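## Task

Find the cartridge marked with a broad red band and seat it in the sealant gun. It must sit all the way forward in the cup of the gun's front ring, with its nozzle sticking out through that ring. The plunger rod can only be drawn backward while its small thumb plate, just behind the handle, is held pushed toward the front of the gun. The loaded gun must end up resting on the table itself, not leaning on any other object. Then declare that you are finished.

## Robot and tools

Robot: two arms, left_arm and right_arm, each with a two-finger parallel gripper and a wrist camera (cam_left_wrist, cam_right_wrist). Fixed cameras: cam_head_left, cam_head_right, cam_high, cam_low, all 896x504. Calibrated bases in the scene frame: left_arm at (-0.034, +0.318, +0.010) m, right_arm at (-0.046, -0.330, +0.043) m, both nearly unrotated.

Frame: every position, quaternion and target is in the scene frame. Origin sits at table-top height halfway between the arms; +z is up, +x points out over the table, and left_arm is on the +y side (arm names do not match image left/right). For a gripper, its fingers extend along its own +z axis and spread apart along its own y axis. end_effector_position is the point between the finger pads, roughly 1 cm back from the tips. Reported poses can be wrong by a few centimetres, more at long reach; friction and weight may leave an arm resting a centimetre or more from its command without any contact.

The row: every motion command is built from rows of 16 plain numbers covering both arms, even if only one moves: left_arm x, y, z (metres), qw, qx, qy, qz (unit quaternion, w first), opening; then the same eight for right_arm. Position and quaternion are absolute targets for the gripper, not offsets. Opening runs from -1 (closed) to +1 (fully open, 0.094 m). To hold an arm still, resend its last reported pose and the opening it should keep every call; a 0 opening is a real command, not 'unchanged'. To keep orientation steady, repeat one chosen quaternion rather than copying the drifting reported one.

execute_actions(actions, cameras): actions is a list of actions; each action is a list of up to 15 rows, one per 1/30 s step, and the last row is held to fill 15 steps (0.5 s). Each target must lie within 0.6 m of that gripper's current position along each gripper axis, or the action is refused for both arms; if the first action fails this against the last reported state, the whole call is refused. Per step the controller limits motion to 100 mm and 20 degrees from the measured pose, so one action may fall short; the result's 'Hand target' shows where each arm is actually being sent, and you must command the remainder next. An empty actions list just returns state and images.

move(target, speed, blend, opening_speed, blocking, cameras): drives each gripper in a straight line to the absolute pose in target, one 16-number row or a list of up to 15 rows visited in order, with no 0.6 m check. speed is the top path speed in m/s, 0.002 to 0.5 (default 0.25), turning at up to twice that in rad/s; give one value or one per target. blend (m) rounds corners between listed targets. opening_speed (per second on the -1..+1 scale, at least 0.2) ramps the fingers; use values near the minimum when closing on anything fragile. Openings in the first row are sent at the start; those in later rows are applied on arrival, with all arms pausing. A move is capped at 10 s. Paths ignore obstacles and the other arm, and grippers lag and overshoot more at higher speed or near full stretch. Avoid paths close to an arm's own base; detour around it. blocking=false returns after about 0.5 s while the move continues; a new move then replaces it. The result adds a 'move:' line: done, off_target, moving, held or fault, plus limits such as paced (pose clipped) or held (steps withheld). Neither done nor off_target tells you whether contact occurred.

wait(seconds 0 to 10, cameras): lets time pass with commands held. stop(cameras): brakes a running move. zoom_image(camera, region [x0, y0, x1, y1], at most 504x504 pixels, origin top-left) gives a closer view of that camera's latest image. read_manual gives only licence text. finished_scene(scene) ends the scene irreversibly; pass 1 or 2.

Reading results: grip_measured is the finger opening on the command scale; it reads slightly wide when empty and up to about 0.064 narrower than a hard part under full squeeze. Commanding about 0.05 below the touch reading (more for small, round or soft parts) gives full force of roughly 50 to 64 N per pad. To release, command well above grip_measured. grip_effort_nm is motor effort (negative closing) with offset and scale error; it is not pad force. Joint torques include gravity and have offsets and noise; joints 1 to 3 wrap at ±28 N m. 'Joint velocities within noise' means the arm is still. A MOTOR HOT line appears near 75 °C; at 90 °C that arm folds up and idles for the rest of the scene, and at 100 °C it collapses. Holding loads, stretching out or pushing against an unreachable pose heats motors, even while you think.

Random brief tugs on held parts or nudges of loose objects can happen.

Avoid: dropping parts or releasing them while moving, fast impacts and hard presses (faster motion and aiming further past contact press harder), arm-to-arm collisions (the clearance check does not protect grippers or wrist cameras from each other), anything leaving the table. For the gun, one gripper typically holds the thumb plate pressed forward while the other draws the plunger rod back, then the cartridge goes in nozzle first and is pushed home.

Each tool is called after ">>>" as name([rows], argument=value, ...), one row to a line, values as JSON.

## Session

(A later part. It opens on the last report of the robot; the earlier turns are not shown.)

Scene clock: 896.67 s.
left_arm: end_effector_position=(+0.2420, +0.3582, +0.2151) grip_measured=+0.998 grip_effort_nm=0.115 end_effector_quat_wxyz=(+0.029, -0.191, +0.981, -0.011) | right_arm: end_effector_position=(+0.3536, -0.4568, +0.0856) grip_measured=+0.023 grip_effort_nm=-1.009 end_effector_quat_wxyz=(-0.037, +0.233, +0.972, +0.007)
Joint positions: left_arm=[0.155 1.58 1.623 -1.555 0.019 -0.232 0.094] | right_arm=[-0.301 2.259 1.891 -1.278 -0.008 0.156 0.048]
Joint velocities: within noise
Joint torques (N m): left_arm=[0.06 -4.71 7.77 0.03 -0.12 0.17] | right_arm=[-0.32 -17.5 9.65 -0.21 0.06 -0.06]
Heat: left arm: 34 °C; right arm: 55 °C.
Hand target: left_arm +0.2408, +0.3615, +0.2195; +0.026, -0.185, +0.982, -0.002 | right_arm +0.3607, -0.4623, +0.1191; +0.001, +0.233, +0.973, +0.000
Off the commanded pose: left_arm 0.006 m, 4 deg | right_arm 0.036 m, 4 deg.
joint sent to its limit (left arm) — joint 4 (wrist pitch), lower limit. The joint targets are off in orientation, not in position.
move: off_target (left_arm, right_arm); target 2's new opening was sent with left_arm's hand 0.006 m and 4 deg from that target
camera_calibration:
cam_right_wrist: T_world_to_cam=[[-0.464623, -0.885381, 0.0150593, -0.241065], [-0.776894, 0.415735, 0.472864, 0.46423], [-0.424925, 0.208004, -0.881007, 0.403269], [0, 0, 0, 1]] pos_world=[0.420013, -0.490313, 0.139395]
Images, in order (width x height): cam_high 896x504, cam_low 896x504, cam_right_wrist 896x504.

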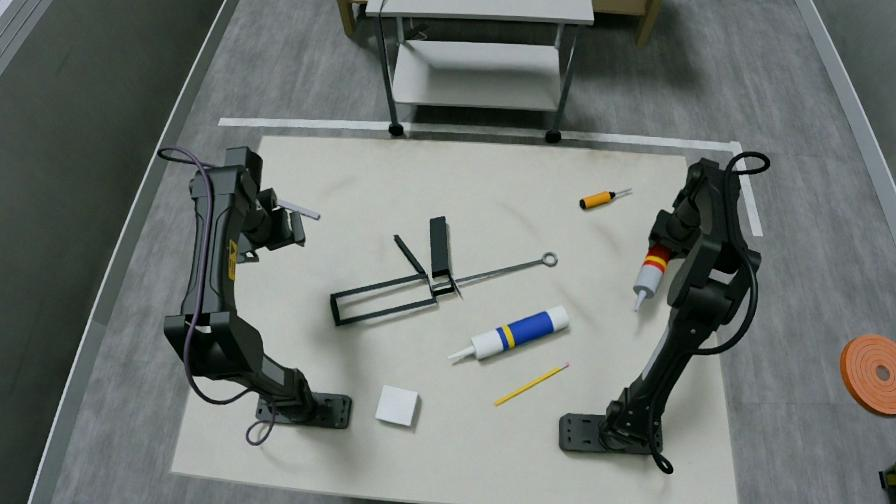

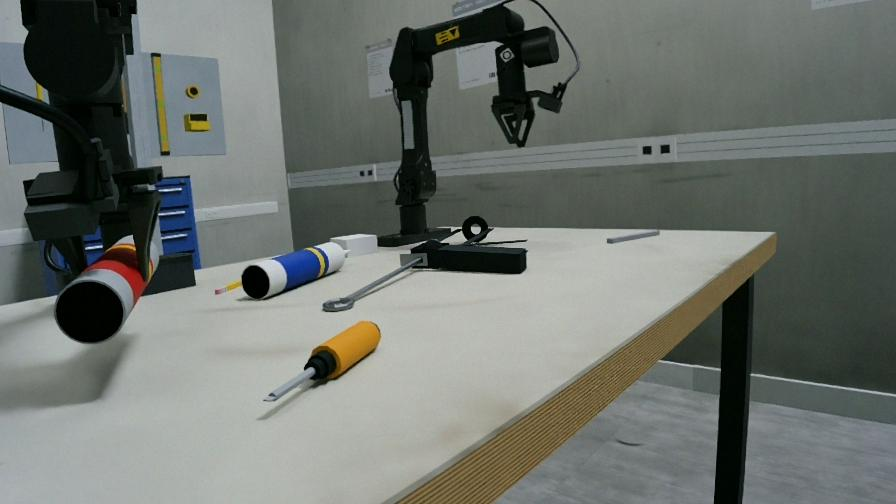

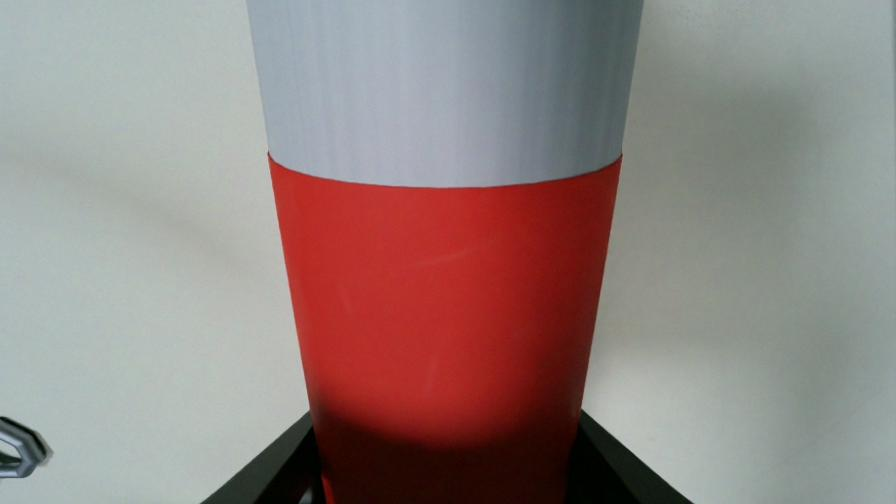

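>>> move([
  [0.24,0.36,0.22,0.0,-0.182,0.983,0.0,1.0,0.33,-0.38,0.19,0.0,0.26,0.9656,0.0,-0.2],
  [0.24,0.36,0.22,0.0,-0.182,0.983,0.0,1.0,0.20,-0.08,0.19,0.0,0.3420,0.9397,0.0,-0.2],
  [0.24,0.36,0.22,0.0,-0.182,0.983,0.0,1.0,0.12,0.062,0.13,0.0,0.3827,0.9239,0.0,-0.2],
], speed=0.12, blend=0.03)

Scene clock: 916.10 s.
left_arm: end_effector_position=(+0.2420, +0.3585, +0.2151) grip_measured=+0.998 grip_effort_nm=0.100 end_effector_quat_wxyz=(+0.029, -0.191, +0.981, -0.010) | right_arm: end_effector_position=(+0.1172, +0.0528, +0.1179) grip_measured=+0.023 grip_effort_nm=-1.009 end_effector_quat_wxyz=(+0.000, +0.371, +0.928, -0.023)
Joint positions: left_arm=[0.155 1.58 1.623 -1.555 0.017 -0.232 0.094] | right_arm=[1.179 2.199 1.923 -1.341 0.001 1.926 0.048]
Joint velocities: within noise
Joint torques (N m): left_arm=[-0.39 -4.92 7.51 0 -0.16 0.16] | right_arm=[-0.18 -12.29 10.02 -0.03 0.08 0.13]
Heat: left arm: 32 °C; right arm: 58 °C.
Hand target: left_arm +0.2401, +0.3599, +0.2196; +0.026, -0.182, +0.983, -0.002 | right_arm +0.1229, +0.0596, +0.1296; +0.006, +0.379, +0.925, -0.005
Off the commanded pose: left_arm 0.005 m, 4 deg | right_arm 0.015 m, 3 deg.
joint sent to its limit (left arm) — joint 4 (wrist pitch), lower limit. The joint targets are off in orientation, not in position.
move: off_target (left_arm, right_arm)
camera_calibration:
cam_left_wrist: T_world_to_cam=[[0.383101, -0.923407, 0.0235371, 0.232005], [-0.842016, -0.33863, 0.419927, 0.269786], [-0.379793, -0.180693, -0.907252, 0.440385], [0, 0, 0, 1]] pos_world=[0.305538, 0.385167, 0.28079]
cam_right_wrist: T_world_to_cam=[[-0.6983, -0.71387, 0.0526007, 0.113764], [-0.644152, 0.658747, 0.388742, 0.034982], [-0.312162, 0.237576, -0.919844, 0.215132], [0, 0, 0, 1]] pos_world=[0.169131, 0.00705839, 0.178305]

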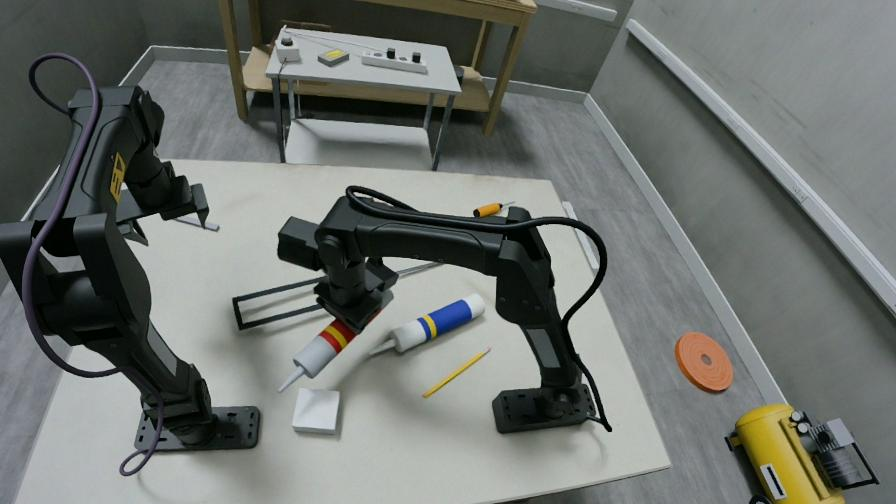

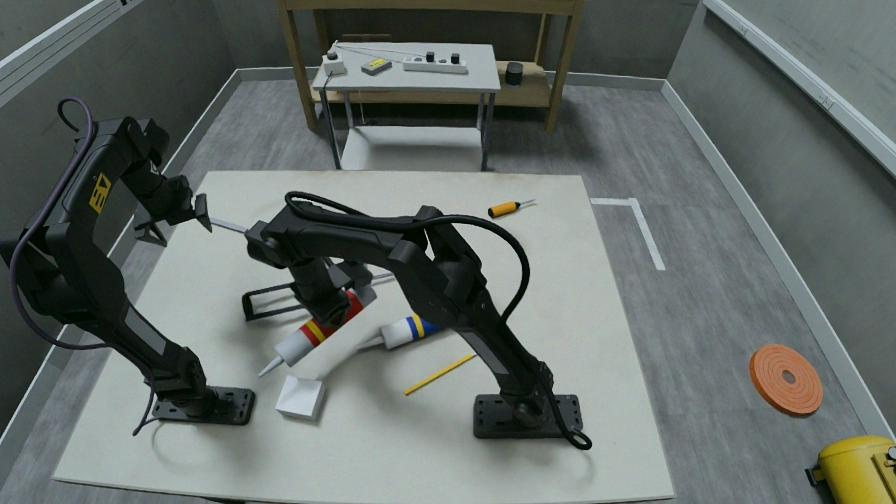

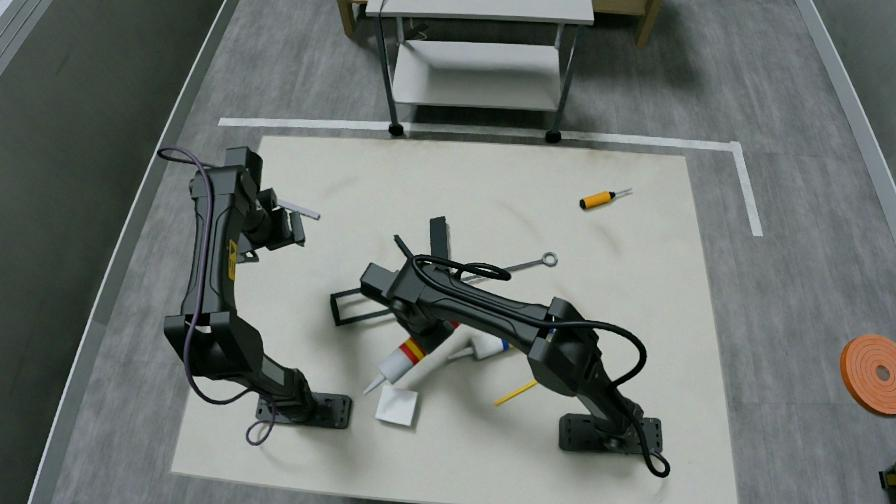

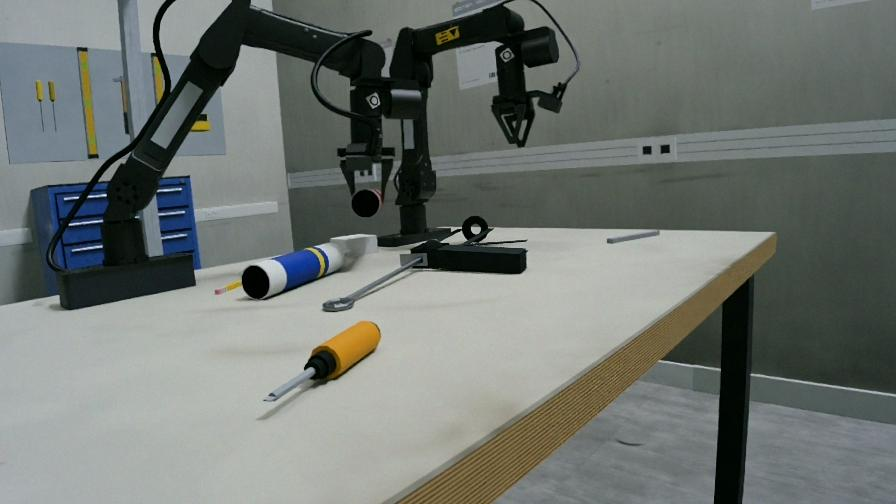

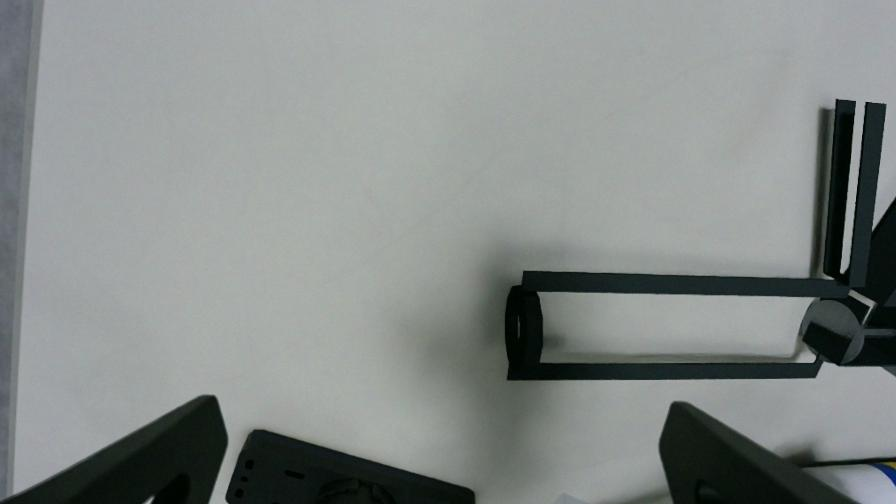

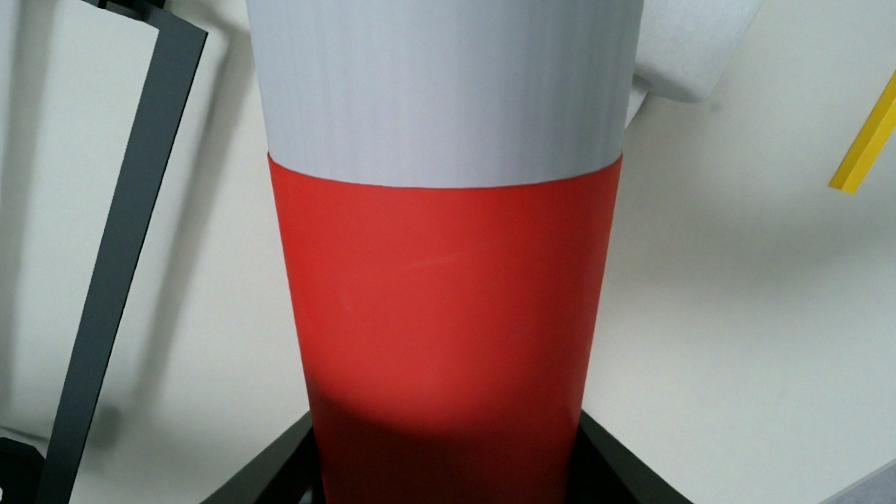

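>>> move([
  [0.24,0.36,0.22,0.0,-0.182,0.983,0.0,1.0,0.123,0.067,0.06,0.0,0.3827,0.9239,0.0,-0.2],
  [0.24,0.36,0.22,0.0,-0.182,0.983,0.0,1.0,0.123,0.067,0.036,0.0,0.3827,0.9239,0.0,-0.2],
], speed=[0.1,0.04], cameras=["cam_right_wrist","cam_low","cam_high"])

Scene clock: 936.47 s.
left_arm: end_effector_position=(+0.2420, +0.3585, +0.2151) grip_measured=+0.998 grip_effort_nm=0.110 end_effector_quat_wxyz=(+0.029, -0.191, +0.981, -0.010) | right_arm: end_effector_position=(+0.1233, +0.0645, +0.0357) grip_measured=+0.023 grip_effort_nm=-1.004 end_effector_quat_wxyz=(+0.001, +0.381, +0.925, -0.004)
Joint positions: left_arm=[0.155 1.58 1.623 -1.555 0.017 -0.232 0.094] | right_arm=[1.177 2.276 1.719 -1.022 0.003 1.946 0.048]
Joint velocities: within noise
Joint torques (N m): left_arm=[-0.34 -5.11 7.51 0.02 -0.14 0.15] | right_arm=[-0.01 -12.67 5.82 0.24 -0.02 0.12]
Heat: left arm: 32 °C; right arm: 53 °C.
Hand target: left_arm +0.2401, +0.3599, +0.2195; +0.026, -0.182, +0.983, -0.001 | right_arm +0.1234, +0.0655, +0.0359; +0.001, +0.387, +0.922, -0.001
Off the commanded pose: left_arm 0.005 m, 4 deg | right_arm 0.003 m, 0 deg.
joint sent to its limit (left arm) — joint 4 (wrist pitch), lower limit. The joint targets are off in orientation, not in position.
move: off_target (left_arm)
camera_calibration:
cam_right_wrist: T_world_to_cam=[[-0.714037, -0.699921, 0.0162035, 0.132942], [-0.636758, 0.658872, 0.400534, 0.0618127], [-0.291018, 0.275678, -0.916139, 0.133373], [0, 0, 0, 1]] pos_world=[0.173099, 0.0155539, 0.0952763]
Images, in order (width x height): cam_high 896x504, cam_low 896x504, cam_right_wrist 896x504.

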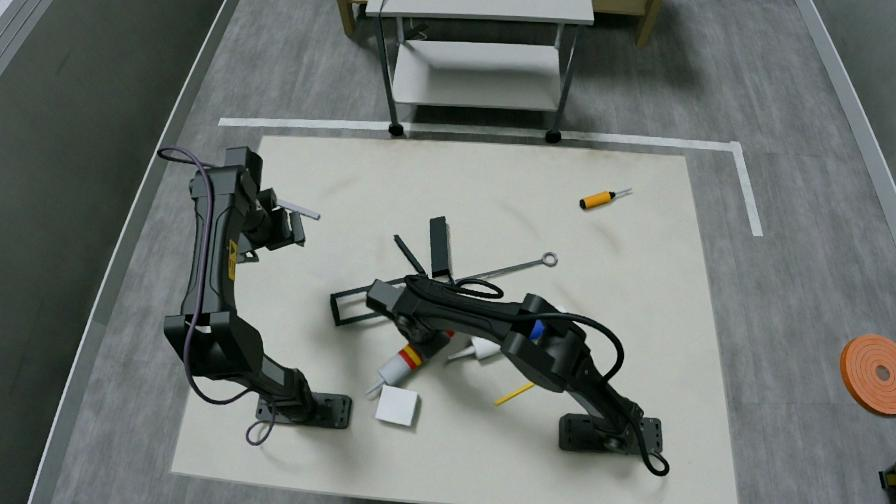

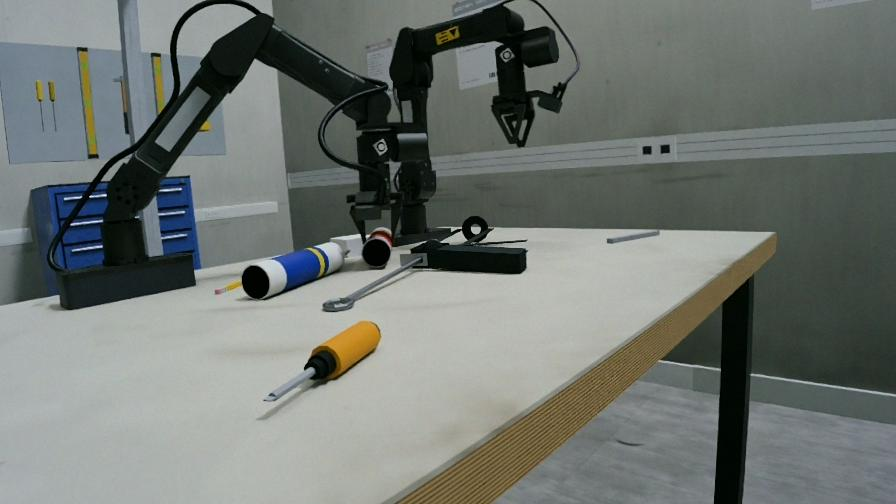

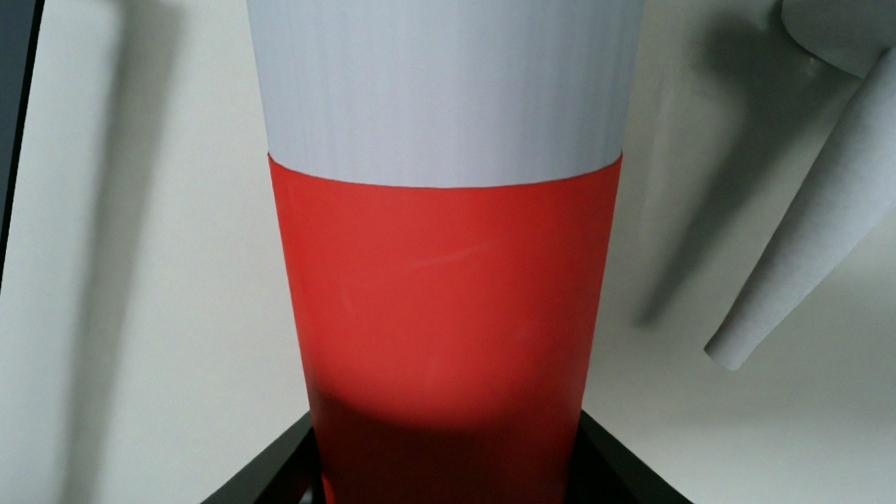

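>>> move([
  [0.24,0.36,0.22,0.0,-0.182,0.983,0.0,1.0,0.123,0.067,0.030,0.0,0.3827,0.9239,0.0,-0.2],
  [0.24,0.36,0.22,0.0,-0.182,0.983,0.0,1.0,0.123,0.067,0.030,0.0,0.3827,0.9239,0.0,0.33],
  [0.24,0.36,0.22,0.0,-0.182,0.983,0.0,1.0,0.125,0.062,0.12,0.0,0.3827,0.9239,0.0,0.33],
], speed=[0.04,0.04,0.1], opening_speed=0.5, cameras=["cam_right_wrist","cam_low","cam_high"])

Scene clock: 953.23 s.
left_arm: end_effector_position=(+0.2419, +0.3587, +0.2151) grip_measured=+0.998 grip_effort_nm=0.105 end_effector_quat_wxyz=(+0.029, -0.191, +0.981, -0.009) | right_arm: end_effector_position=(+0.1217, +0.0617, +0.1012) grip_measured=+0.328 grip_effort_nm=0.134 end_effector_quat_wxyz=(+0.000, +0.380, +0.925, -0.016)
Joint positions: left_arm=[0.155 1.58 1.623 -1.555 0.016 -0.232 0.094] | right_arm=[1.177 2.233 1.912 -1.282 0.001 1.945 0.062]
Joint velocities: within noise
Joint torques (N m): left_arm=[-0.36 -5.09 7.51 0.01 -0.13 0.13] | right_arm=[-0.61 -14.9 8.39 -0.12 -0.03 -0.05]
Heat: left arm: 31 °C; right arm: 54 °C.
Hand target: left_arm +0.2400, +0.3601, +0.2195; +0.027, -0.182, +0.983, -0.001 | right_arm +0.1250, +0.0630, +0.1197; -0.001, +0.382, +0.924, +0.001
Off the commanded pose: left_arm 0.005 m, 4 deg | right_arm 0.019 m, 2 deg.
joint sent to its limit (left arm) — joint 4 (wrist pitch), lower limit. The joint targets are off in orientation, not in position.
move: off_target (left_arm, right_arm)
camera_calibration:
cam_right_wrist: T_world_to_cam=[[-0.712674, -0.700383, 0.0395041, 0.126339], [-0.633335, 0.66662, 0.393071, 0.036304], [-0.301635, 0.255112, -0.918659, 0.196596], [0, 0, 0, 1]] pos_world=[0.172331, 0.0141306, 0.161343]
Images, in order (width x height): cam_high 896x504, cam_low 896x504, cam_right_wrist 896x504.

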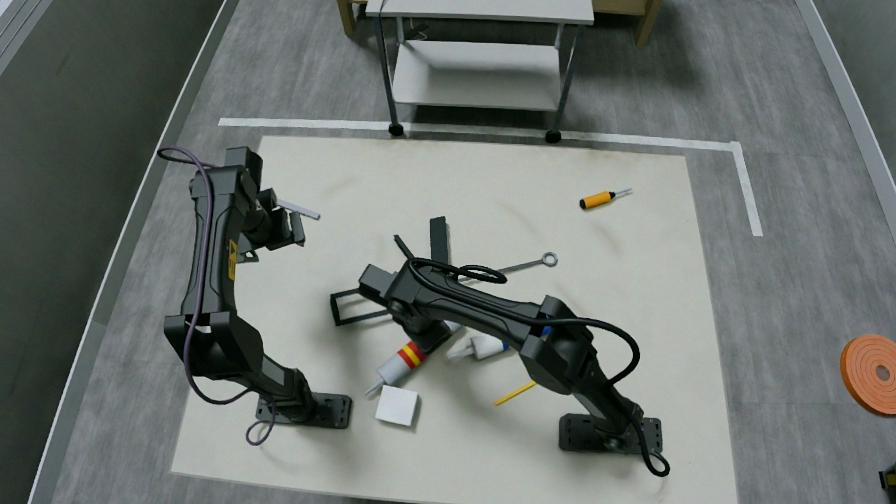

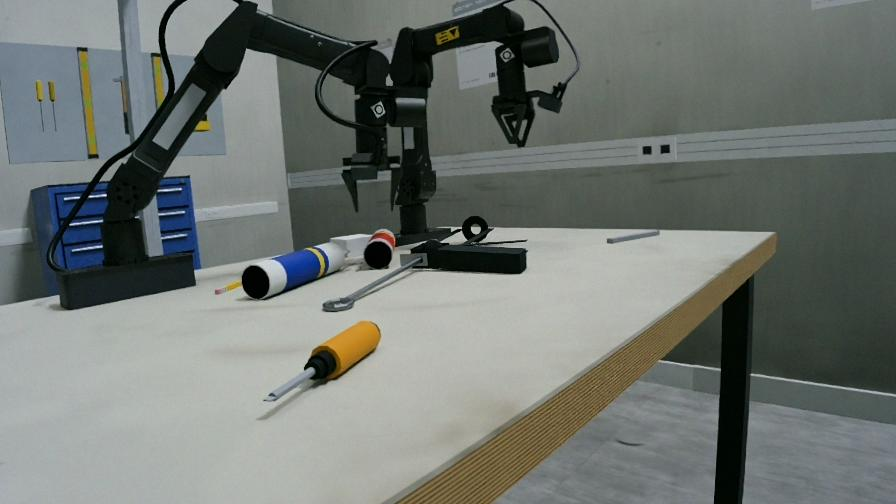

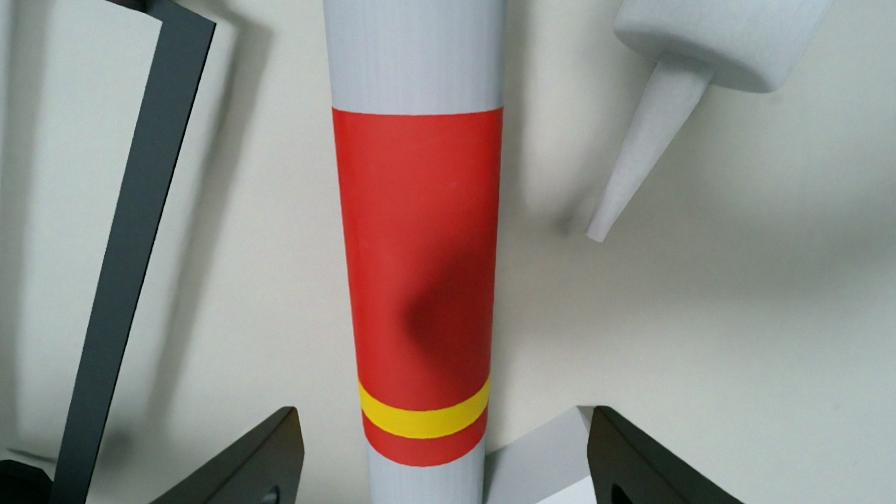

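>>> move([
  [0.24,0.36,0.22,0.0,-0.182,0.983,0.0,0.6,0.125,0.062,0.16,0.0,0.3827,0.9239,0.0,0.33],
  [0.24,0.36,0.22,0.0,-0.182,0.983,0.0,0.6,0.30,-0.15,0.17,0.0,0.5,0.866,0.0,0.33],
  [0.20,0.22,0.20,0.0,0.1,0.995,0.0,0.6,0.354,-0.216,0.11,0.0,0.5878,0.8090,0.0,0.33],
  [0.125,0.075,0.13,0.0,0.3827,0.9239,0.0,0.6,0.354,-0.216,0.11,0.0,0.5878,0.8090,0.0,0.33],
], speed=0.15, blend=[0.02,0.03,0.03,0])

Scene clock: 991.33 s.
left_arm: end_effector_position=(+0.1190, +0.0816, +0.1336) grip_measured=+0.602 grip_effort_nm=-0.081 end_effector_quat_wxyz=(-0.011, +0.386, +0.923, +0.007) | right_arm: end_effector_position=(+0.3518, -0.2124, +0.1204) grip_measured=+0.328 grip_effort_nm=0.134 end_effector_quat_wxyz=(+0.000, +0.589, +0.808, +0.010)
Joint positions: left_arm=[-0.997 1.633 1.353 -1.317 0 -0.208 0.075] | right_arm=[0.292 2.125 1.817 -1.247 -0.011 1.54 0.062]
Joint velocities: within noise
Joint torques (N m): left_arm=[-0.32 -5.23 5.63 0.39 -0.15 0.07] | right_arm=[-0.43 -10.11 5.34 0.33 -0.06 -0.11]
Heat: left arm: 31 °C; right arm: 52 °C.
Hand target: left_arm +0.1246, +0.0765, +0.1300; +0.001, +0.389, +0.921, +0.009 | right_arm +0.3509, -0.2139, +0.1103; -0.007, +0.588, +0.809, +0.004
Off the commanded pose: left_arm 0.010 m, 2 deg | right_arm 0.011 m, 1 deg.
move: off_target (right_arm); blend cut to 0 m at target 1
camera_calibration:
cam_left_wrist: T_world_to_cam=[[-0.705073, -0.70902, -0.0127557, 0.1422], [-0.622213, 0.60992, 0.490764, -0.00630649], [-0.340182, 0.353961, -0.871199, 0.216499], [0, 0, 0, 1]] pos_world=[0.169987, 0.0280369, 0.193523]
cam_right_wrist: T_world_to_cam=[[-0.956208, -0.292637, -0.00543358, 0.275245], [-0.268367, 0.869194, 0.415308, 0.269144], [-0.116812, 0.398579, -0.909665, 0.317913], [0, 0, 0, 1]] pos_world=[0.372557, -0.280105, 0.178912]

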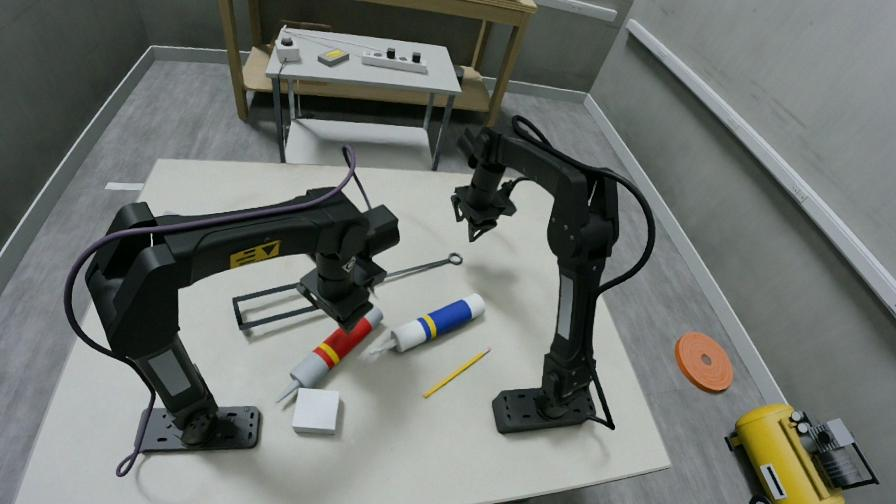

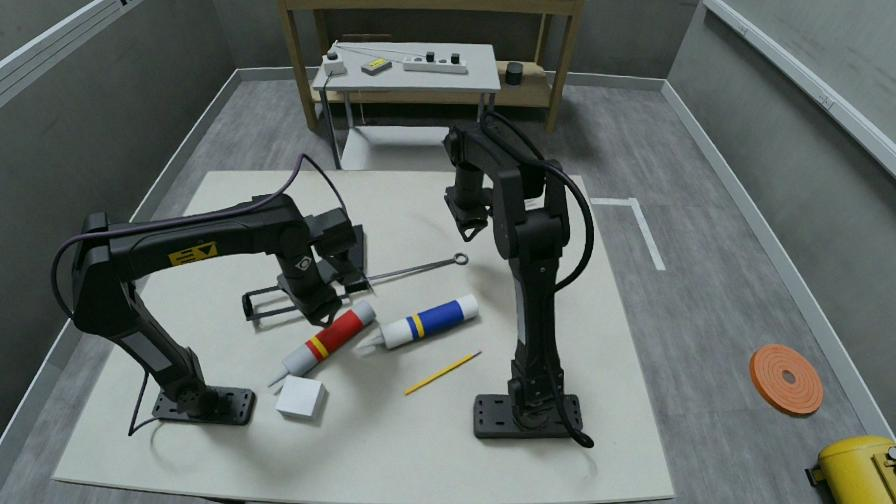

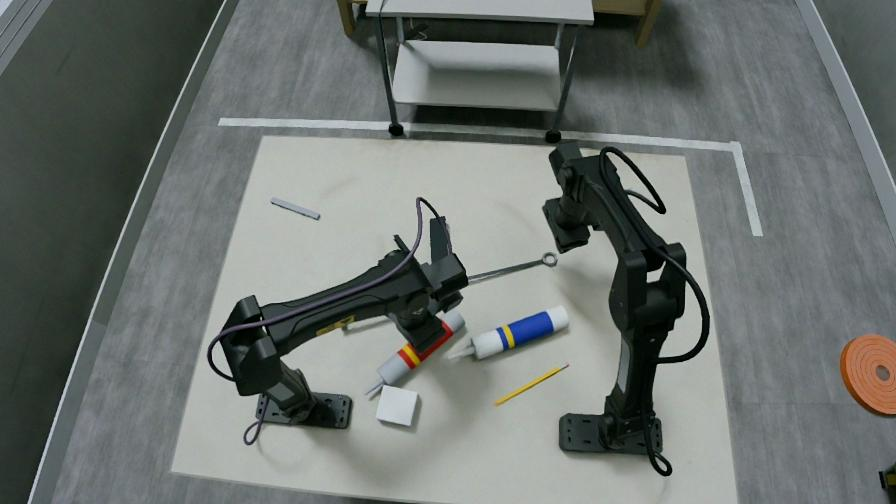

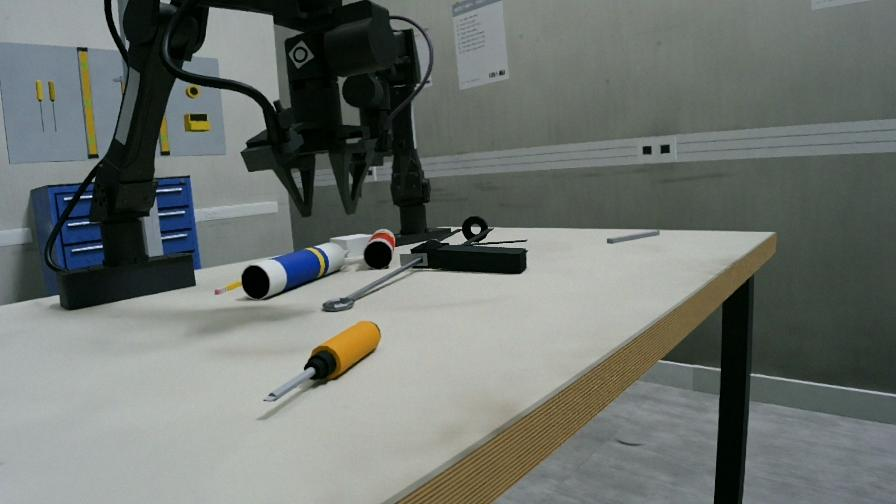

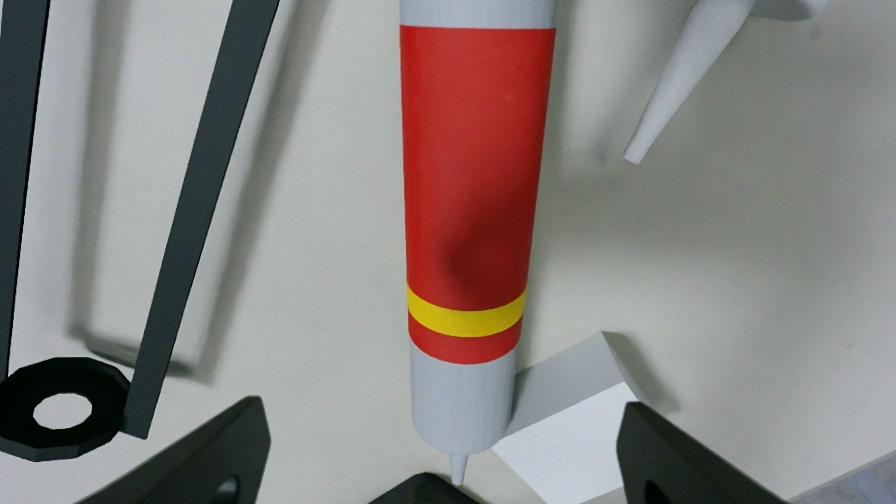

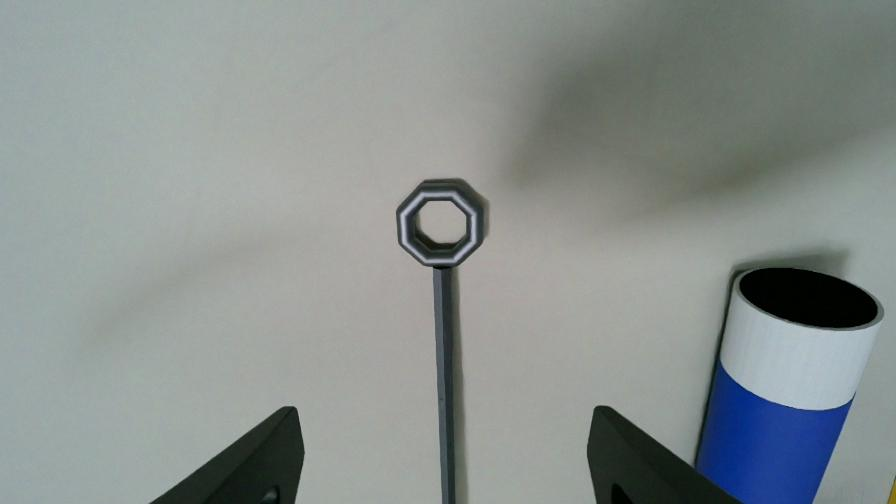

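>>> move([
  [0.117,0.071,0.07,0.0,0.3827,0.9239,0.0,0.55,0.357,-0.216,0.05,0.0,0.5878,0.8090,0.0,0.1],
], speed=0.1, cameras=["cam_left_wrist","cam_right_wrist"])

Scene clock: 1015.53 s.
left_arm: end_effector_position=(+0.1137, +0.0765, +0.0749) grip_measured=+0.552 grip_effort_nm=-0.076 end_effector_quat_wxyz=(-0.008, +0.387, +0.922, +0.001) | right_arm: end_effector_position=(+0.3569, -0.2110, +0.0582) grip_measured=+0.102 grip_effort_nm=-0.090 end_effector_quat_wxyz=(-0.001, +0.589, +0.808, +0.008)
Joint positions: left_arm=[-1.019 1.662 1.149 -1.072 0.006 -0.226 0.073] | right_arm=[0.292 2.195 1.676 -1.04 -0.011 1.538 0.052]
Joint velocities: within noise
Joint torques (N m): left_arm=[-0.68 -5.3 5.33 0.4 0.01 -0.15] | right_arm=[-0.59 -10.88 5.26 0.33 0.08 -0.12]
Heat: left arm: 31 °C; right arm: 49 °C.
Hand target: left_arm +0.1153, +0.0706, +0.0707; -0.001, +0.384, +0.923, -0.003 | right_arm +0.3561, -0.2162, +0.0501; +0.000, +0.587, +0.809, +0.000
Off the commanded pose: left_arm 0.008 m, 1 deg | right_arm 0.010 m, 1 deg.
move: done
camera_calibration:
cam_left_wrist: T_world_to_cam=[[-0.707146, -0.707054, -0.00440079, 0.133577], [-0.621185, 0.618269, 0.481532, 0.0222915], [-0.337748, 0.343247, -0.876417, 0.166415], [0, 0, 0, 1]] pos_world=[0.164512, 0.0235428, 0.135702]
cam_right_wrist: T_world_to_cam=[[-0.95577, -0.294106, -0.00238284, 0.279538], [-0.268485, 0.869141, 0.415344, 0.295124], [-0.120084, 0.397613, -0.909661, 0.262256], [0, 0, 0, 1]] pos_world=[0.377903, -0.278567, 0.116652]
Images, in order (width x height): cam_left_wrist 896x504, cam_right_wrist 896x504.

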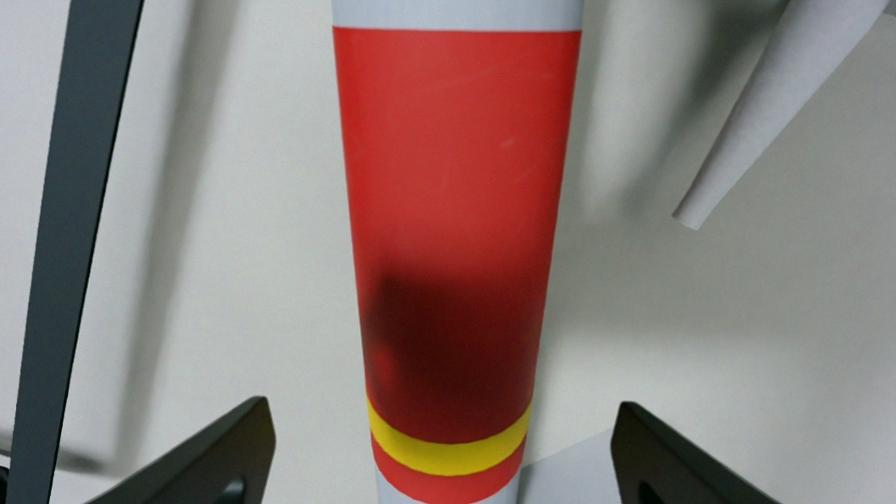

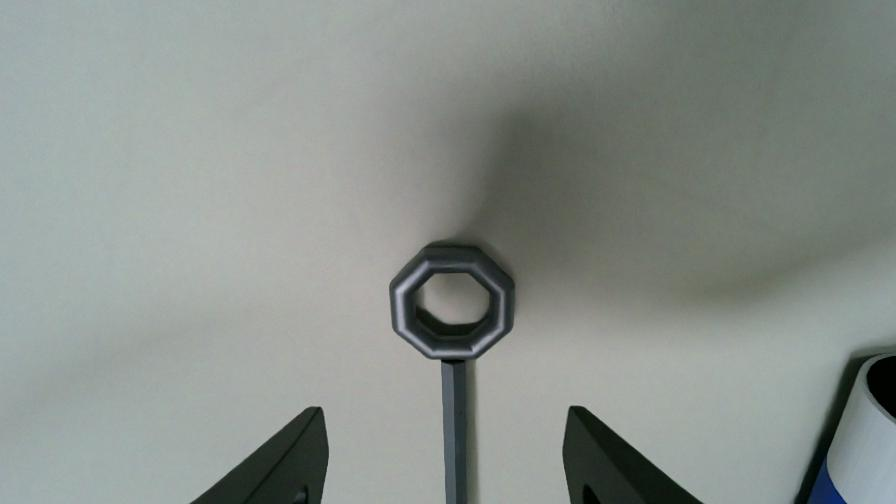

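>>> move([
  [0.115,0.071,0.025,0.0,0.3827,0.9239,0.0,0.55,0.358,-0.222,0.008,0.0,0.5878,0.8090,0.0,0.1],
], speed=0.08, cameras=["cam_left_wrist","cam_right_wrist"])

Scene clock: 1026.20 s.
left_arm: end_effector_position=(+0.1137, +0.0770, +0.0296) grip_measured=+0.552 grip_effort_nm=-0.071 end_effector_quat_wxyz=(-0.008, +0.384, +0.923, +0.003) | right_arm: end_effector_position=(+0.3594, -0.2176, +0.0167) grip_measured=+0.102 grip_effort_nm=-0.085 end_effector_quat_wxyz=(+0.000, +0.593, +0.805, +0.009)
Joint positions: left_arm=[-1.019 1.725 1.028 -0.889 0.005 -0.232 0.073] | right_arm=[0.275 2.251 1.596 -0.902 -0.011 1.532 0.052]
Joint velocities: within noise
Joint torques (N m): left_arm=[-0.61 -5.37 4.81 0.44 -0.06 -0.14] | right_arm=[-0.58 -10.91 4.98 0.33 0.08 -0.17]
Heat: left arm: 31 °C; right arm: 48 °C.
Hand target: left_arm +0.1155, +0.0724, +0.0250; +0.000, +0.381, +0.925, +0.001 | right_arm +0.3572, -0.2230, +0.0079; -0.001, +0.590, +0.808, +0.000
Off the commanded pose: left_arm 0.008 m, 1 deg | right_arm 0.010 m, 1 deg.
move: done
camera_calibration:
cam_left_wrist: T_world_to_cam=[[-0.702808, -0.711351, -0.00635044, 0.133645], [-0.625222, 0.613405, 0.482526, 0.044597], [-0.33935, 0.343094, -0.875859, 0.126667], [0, 0, 0, 1]] pos_world=[0.164795, 0.0242541, 0.0902722]
cam_right_wrist: T_world_to_cam=[[-0.958868, -0.283825, -0.00398293, 0.283279], [-0.259787, 0.871832, 0.415235, 0.316264], [-0.114382, 0.399191, -0.909705, 0.22579], [0, 0, 0, 1]] pos_world=[0.379615, -0.285461, 0.0752069]
Images, in order (width x height): cam_left_wrist 896x504, cam_right_wrist 896x504.

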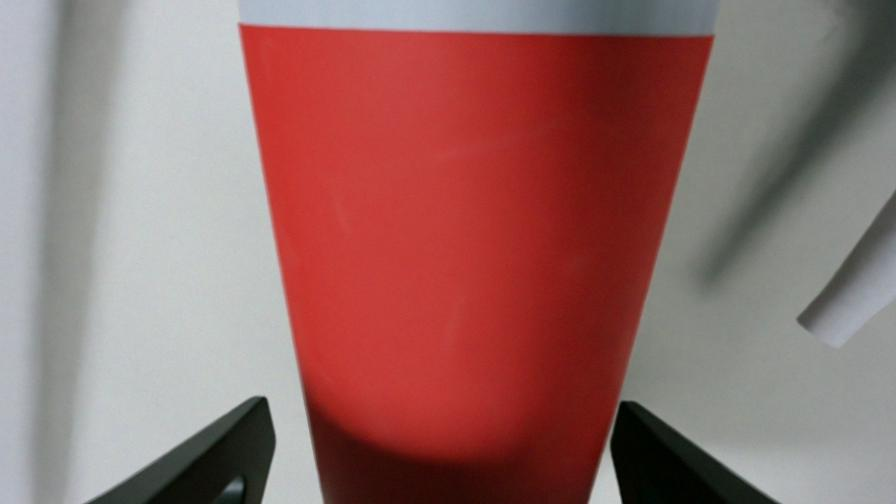

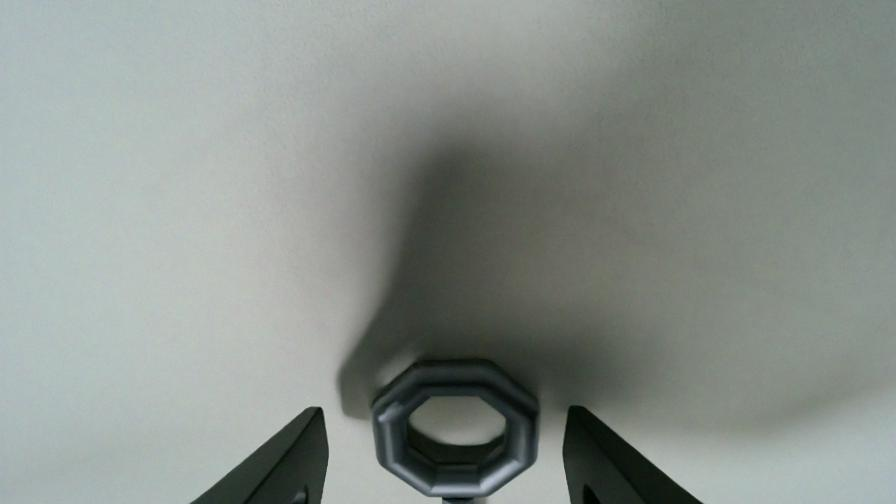

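>>> move([
  [0.111,0.067,0.027,0.0,0.3827,0.9239,0.0,0.55,0.358,-0.222,0.010,0.0,0.5878,0.8090,0.0,-0.6],
  [0.111,0.067,0.027,0.0,0.3827,0.9239,0.0,-0.2,0.358,-0.222,0.010,0.0,0.5878,0.8090,0.0,-0.6],
], speed=0.05, opening_speed=0.6, cameras=["cam_left_wrist","cam_right_wrist","cam_high"])

Scene clock: 1042.57 s.
left_arm: end_effector_position=(+0.1107, +0.0752, +0.0296) grip_measured=+0.039 grip_effort_nm=-1.018 end_effector_quat_wxyz=(-0.006, +0.383, +0.924, +0.005) | right_arm: end_effector_position=(+0.3594, -0.2176, +0.0167) grip_measured=-0.598 grip_effort_nm=-0.095 end_effector_quat_wxyz=(+0.000, +0.591, +0.807, +0.009)
Joint positions: left_arm=[-1.034 1.725 1.028 -0.889 0 -0.251 0.049] | right_arm=[0.275 2.251 1.596 -0.902 -0.011 1.526 0.019]
Joint velocities: within noise
Joint torques (N m): left_arm=[-0.53 -5.23 5.89 0.35 -0.06 -0.15] | right_arm=[-0.4 -11.07 5.53 0.25 0.09 -0.18]
Heat: left arm: 30 °C; right arm: 48 °C.
Hand target: left_arm +0.1134, +0.0687, +0.0271; +0.001, +0.379, +0.925, +0.002 | right_arm +0.3577, -0.2220, +0.0102; +0.000, +0.586, +0.810, +0.000
Off the commanded pose: left_arm 0.009 m, 1 deg | right_arm 0.008 m, 1 deg.
move: done
camera_calibration:
cam_left_wrist: T_world_to_cam=[[-0.700639, -0.71343, -0.0110976, 0.13029], [-0.62906, 0.610293, 0.481483, 0.0445236], [-0.336732, 0.344327, -0.876385, 0.125902], [0, 0, 0, 1]] pos_world=[0.161689, 0.0224288, 0.0903473]
cam_right_wrist: T_world_to_cam=[[-0.957108, -0.289702, -0.00404878, 0.281369], [-0.265167, 0.870249, 0.415155, 0.317855], [-0.116748, 0.398422, -0.909742, 0.226474], [0, 0, 0, 1]] pos_world=[0.380025, -0.285332, 0.0752131]
Images, in order (width x height): cam_high 896x504, cam_left_wrist 896x504, cam_right_wrist 896x504.

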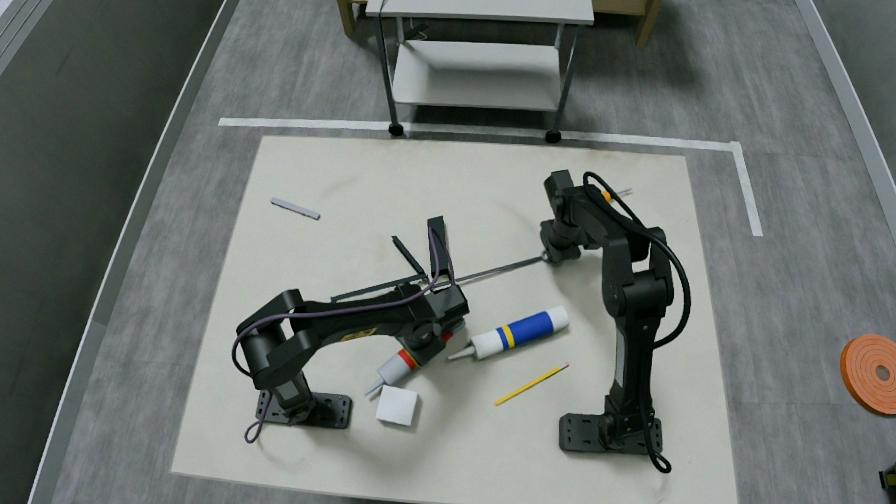

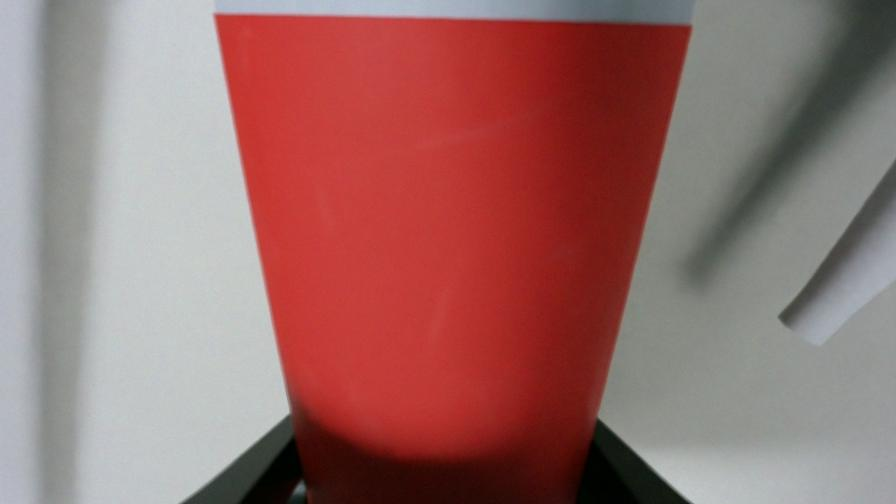

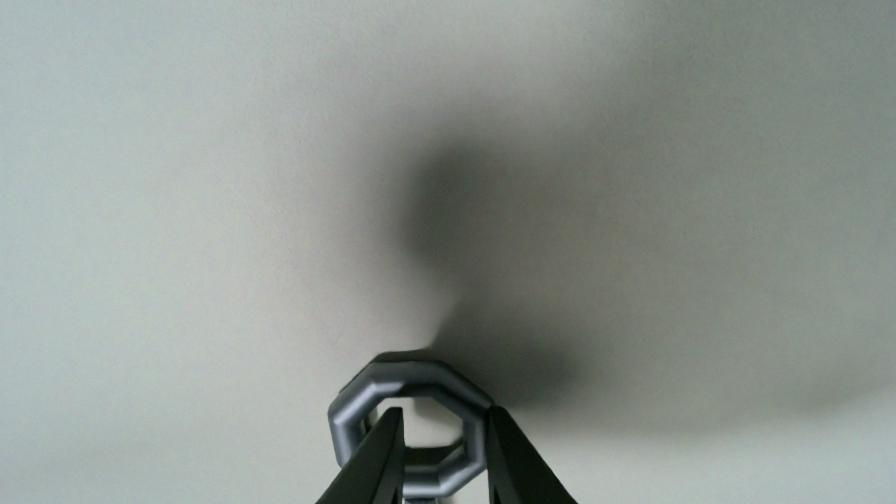

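>>> move([
  [0.111,0.067,0.027,0.0,0.3827,0.9239,0.0,-0.2,0.358,-0.222,0.010,0.0,0.5878,0.8090,0.0,0.1],
  [0.111,0.067,0.027,0.0,0.3827,0.9239,0.0,-0.2,0.361,-0.221,0.025,0.0,0.5878,0.8090,0.0,0.1],
  [0.111,0.067,0.027,0.0,0.3827,0.9239,0.0,-0.2,0.365,-0.221,0.003,0.0,0.5878,0.8090,0.0,0.1],
], speed=0.05, cameras=["cam_right_wrist"])

Scene clock: 1060.13 s.
left_arm: end_effector_position=(+0.1106, +0.0751, +0.0296) grip_measured=+0.039 grip_effort_nm=-1.018 end_effector_quat_wxyz=(-0.006, +0.383, +0.924, +0.005) | right_arm: end_effector_position=(+0.3605, -0.2173, +0.0091) grip_measured=+0.098 grip_effort_nm=0.125 end_effector_quat_wxyz=(-0.003, +0.592, +0.806, +0.005)
Joint positions: left_arm=[-1.036 1.725 1.028 -0.889 -0.001 -0.252 0.049] | right_arm=[0.275 2.277 1.609 -0.899 -0.011 1.529 0.052]
Joint velocities: within noise
Joint torques (N m): left_arm=[-1.09 -5.22 5.87 0.38 -0.01 -0.16] | right_arm=[-0.57 -10.51 7.25 0.25 0.09 -0.15]
Heat: left arm: 30 °C; right arm: 48 °C.
Hand target: left_arm +0.1112, +0.0673, +0.0271; +0.000, +0.382, +0.924, +0.000 | right_arm +0.3650, -0.2210, +0.0035; +0.001, +0.589, +0.808, +0.001
Off the commanded pose: left_arm 0.009 m, 1 deg | right_arm 0.008 m, 1 deg.
move: done
camera_calibration:
cam_right_wrist: T_world_to_cam=[[-0.957979, -0.286761, 0.00671758, 0.283392], [-0.258171, 0.872202, 0.415466, 0.318945], [-0.124998, 0.396273, -0.909584, 0.222078], [0, 0, 0, 1]] pos_world=[0.381585, -0.284922, 0.0675841]
Images, in order (width x height): cam_right_wrist 896x504.

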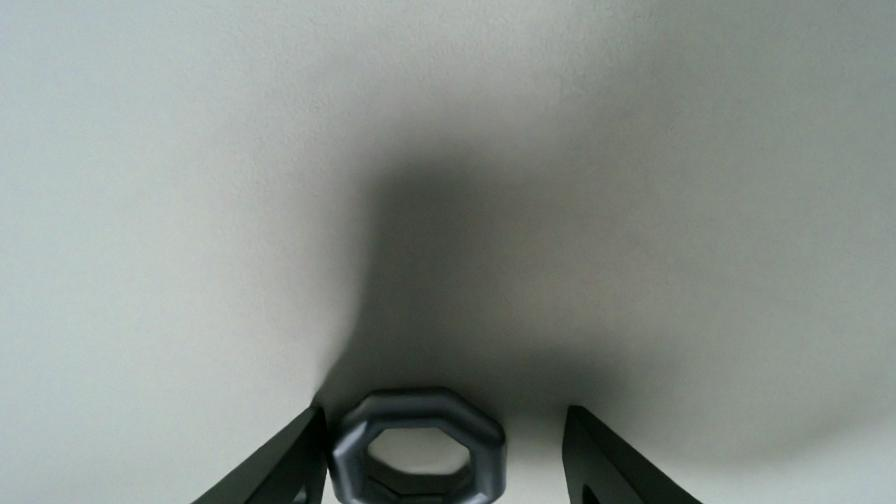

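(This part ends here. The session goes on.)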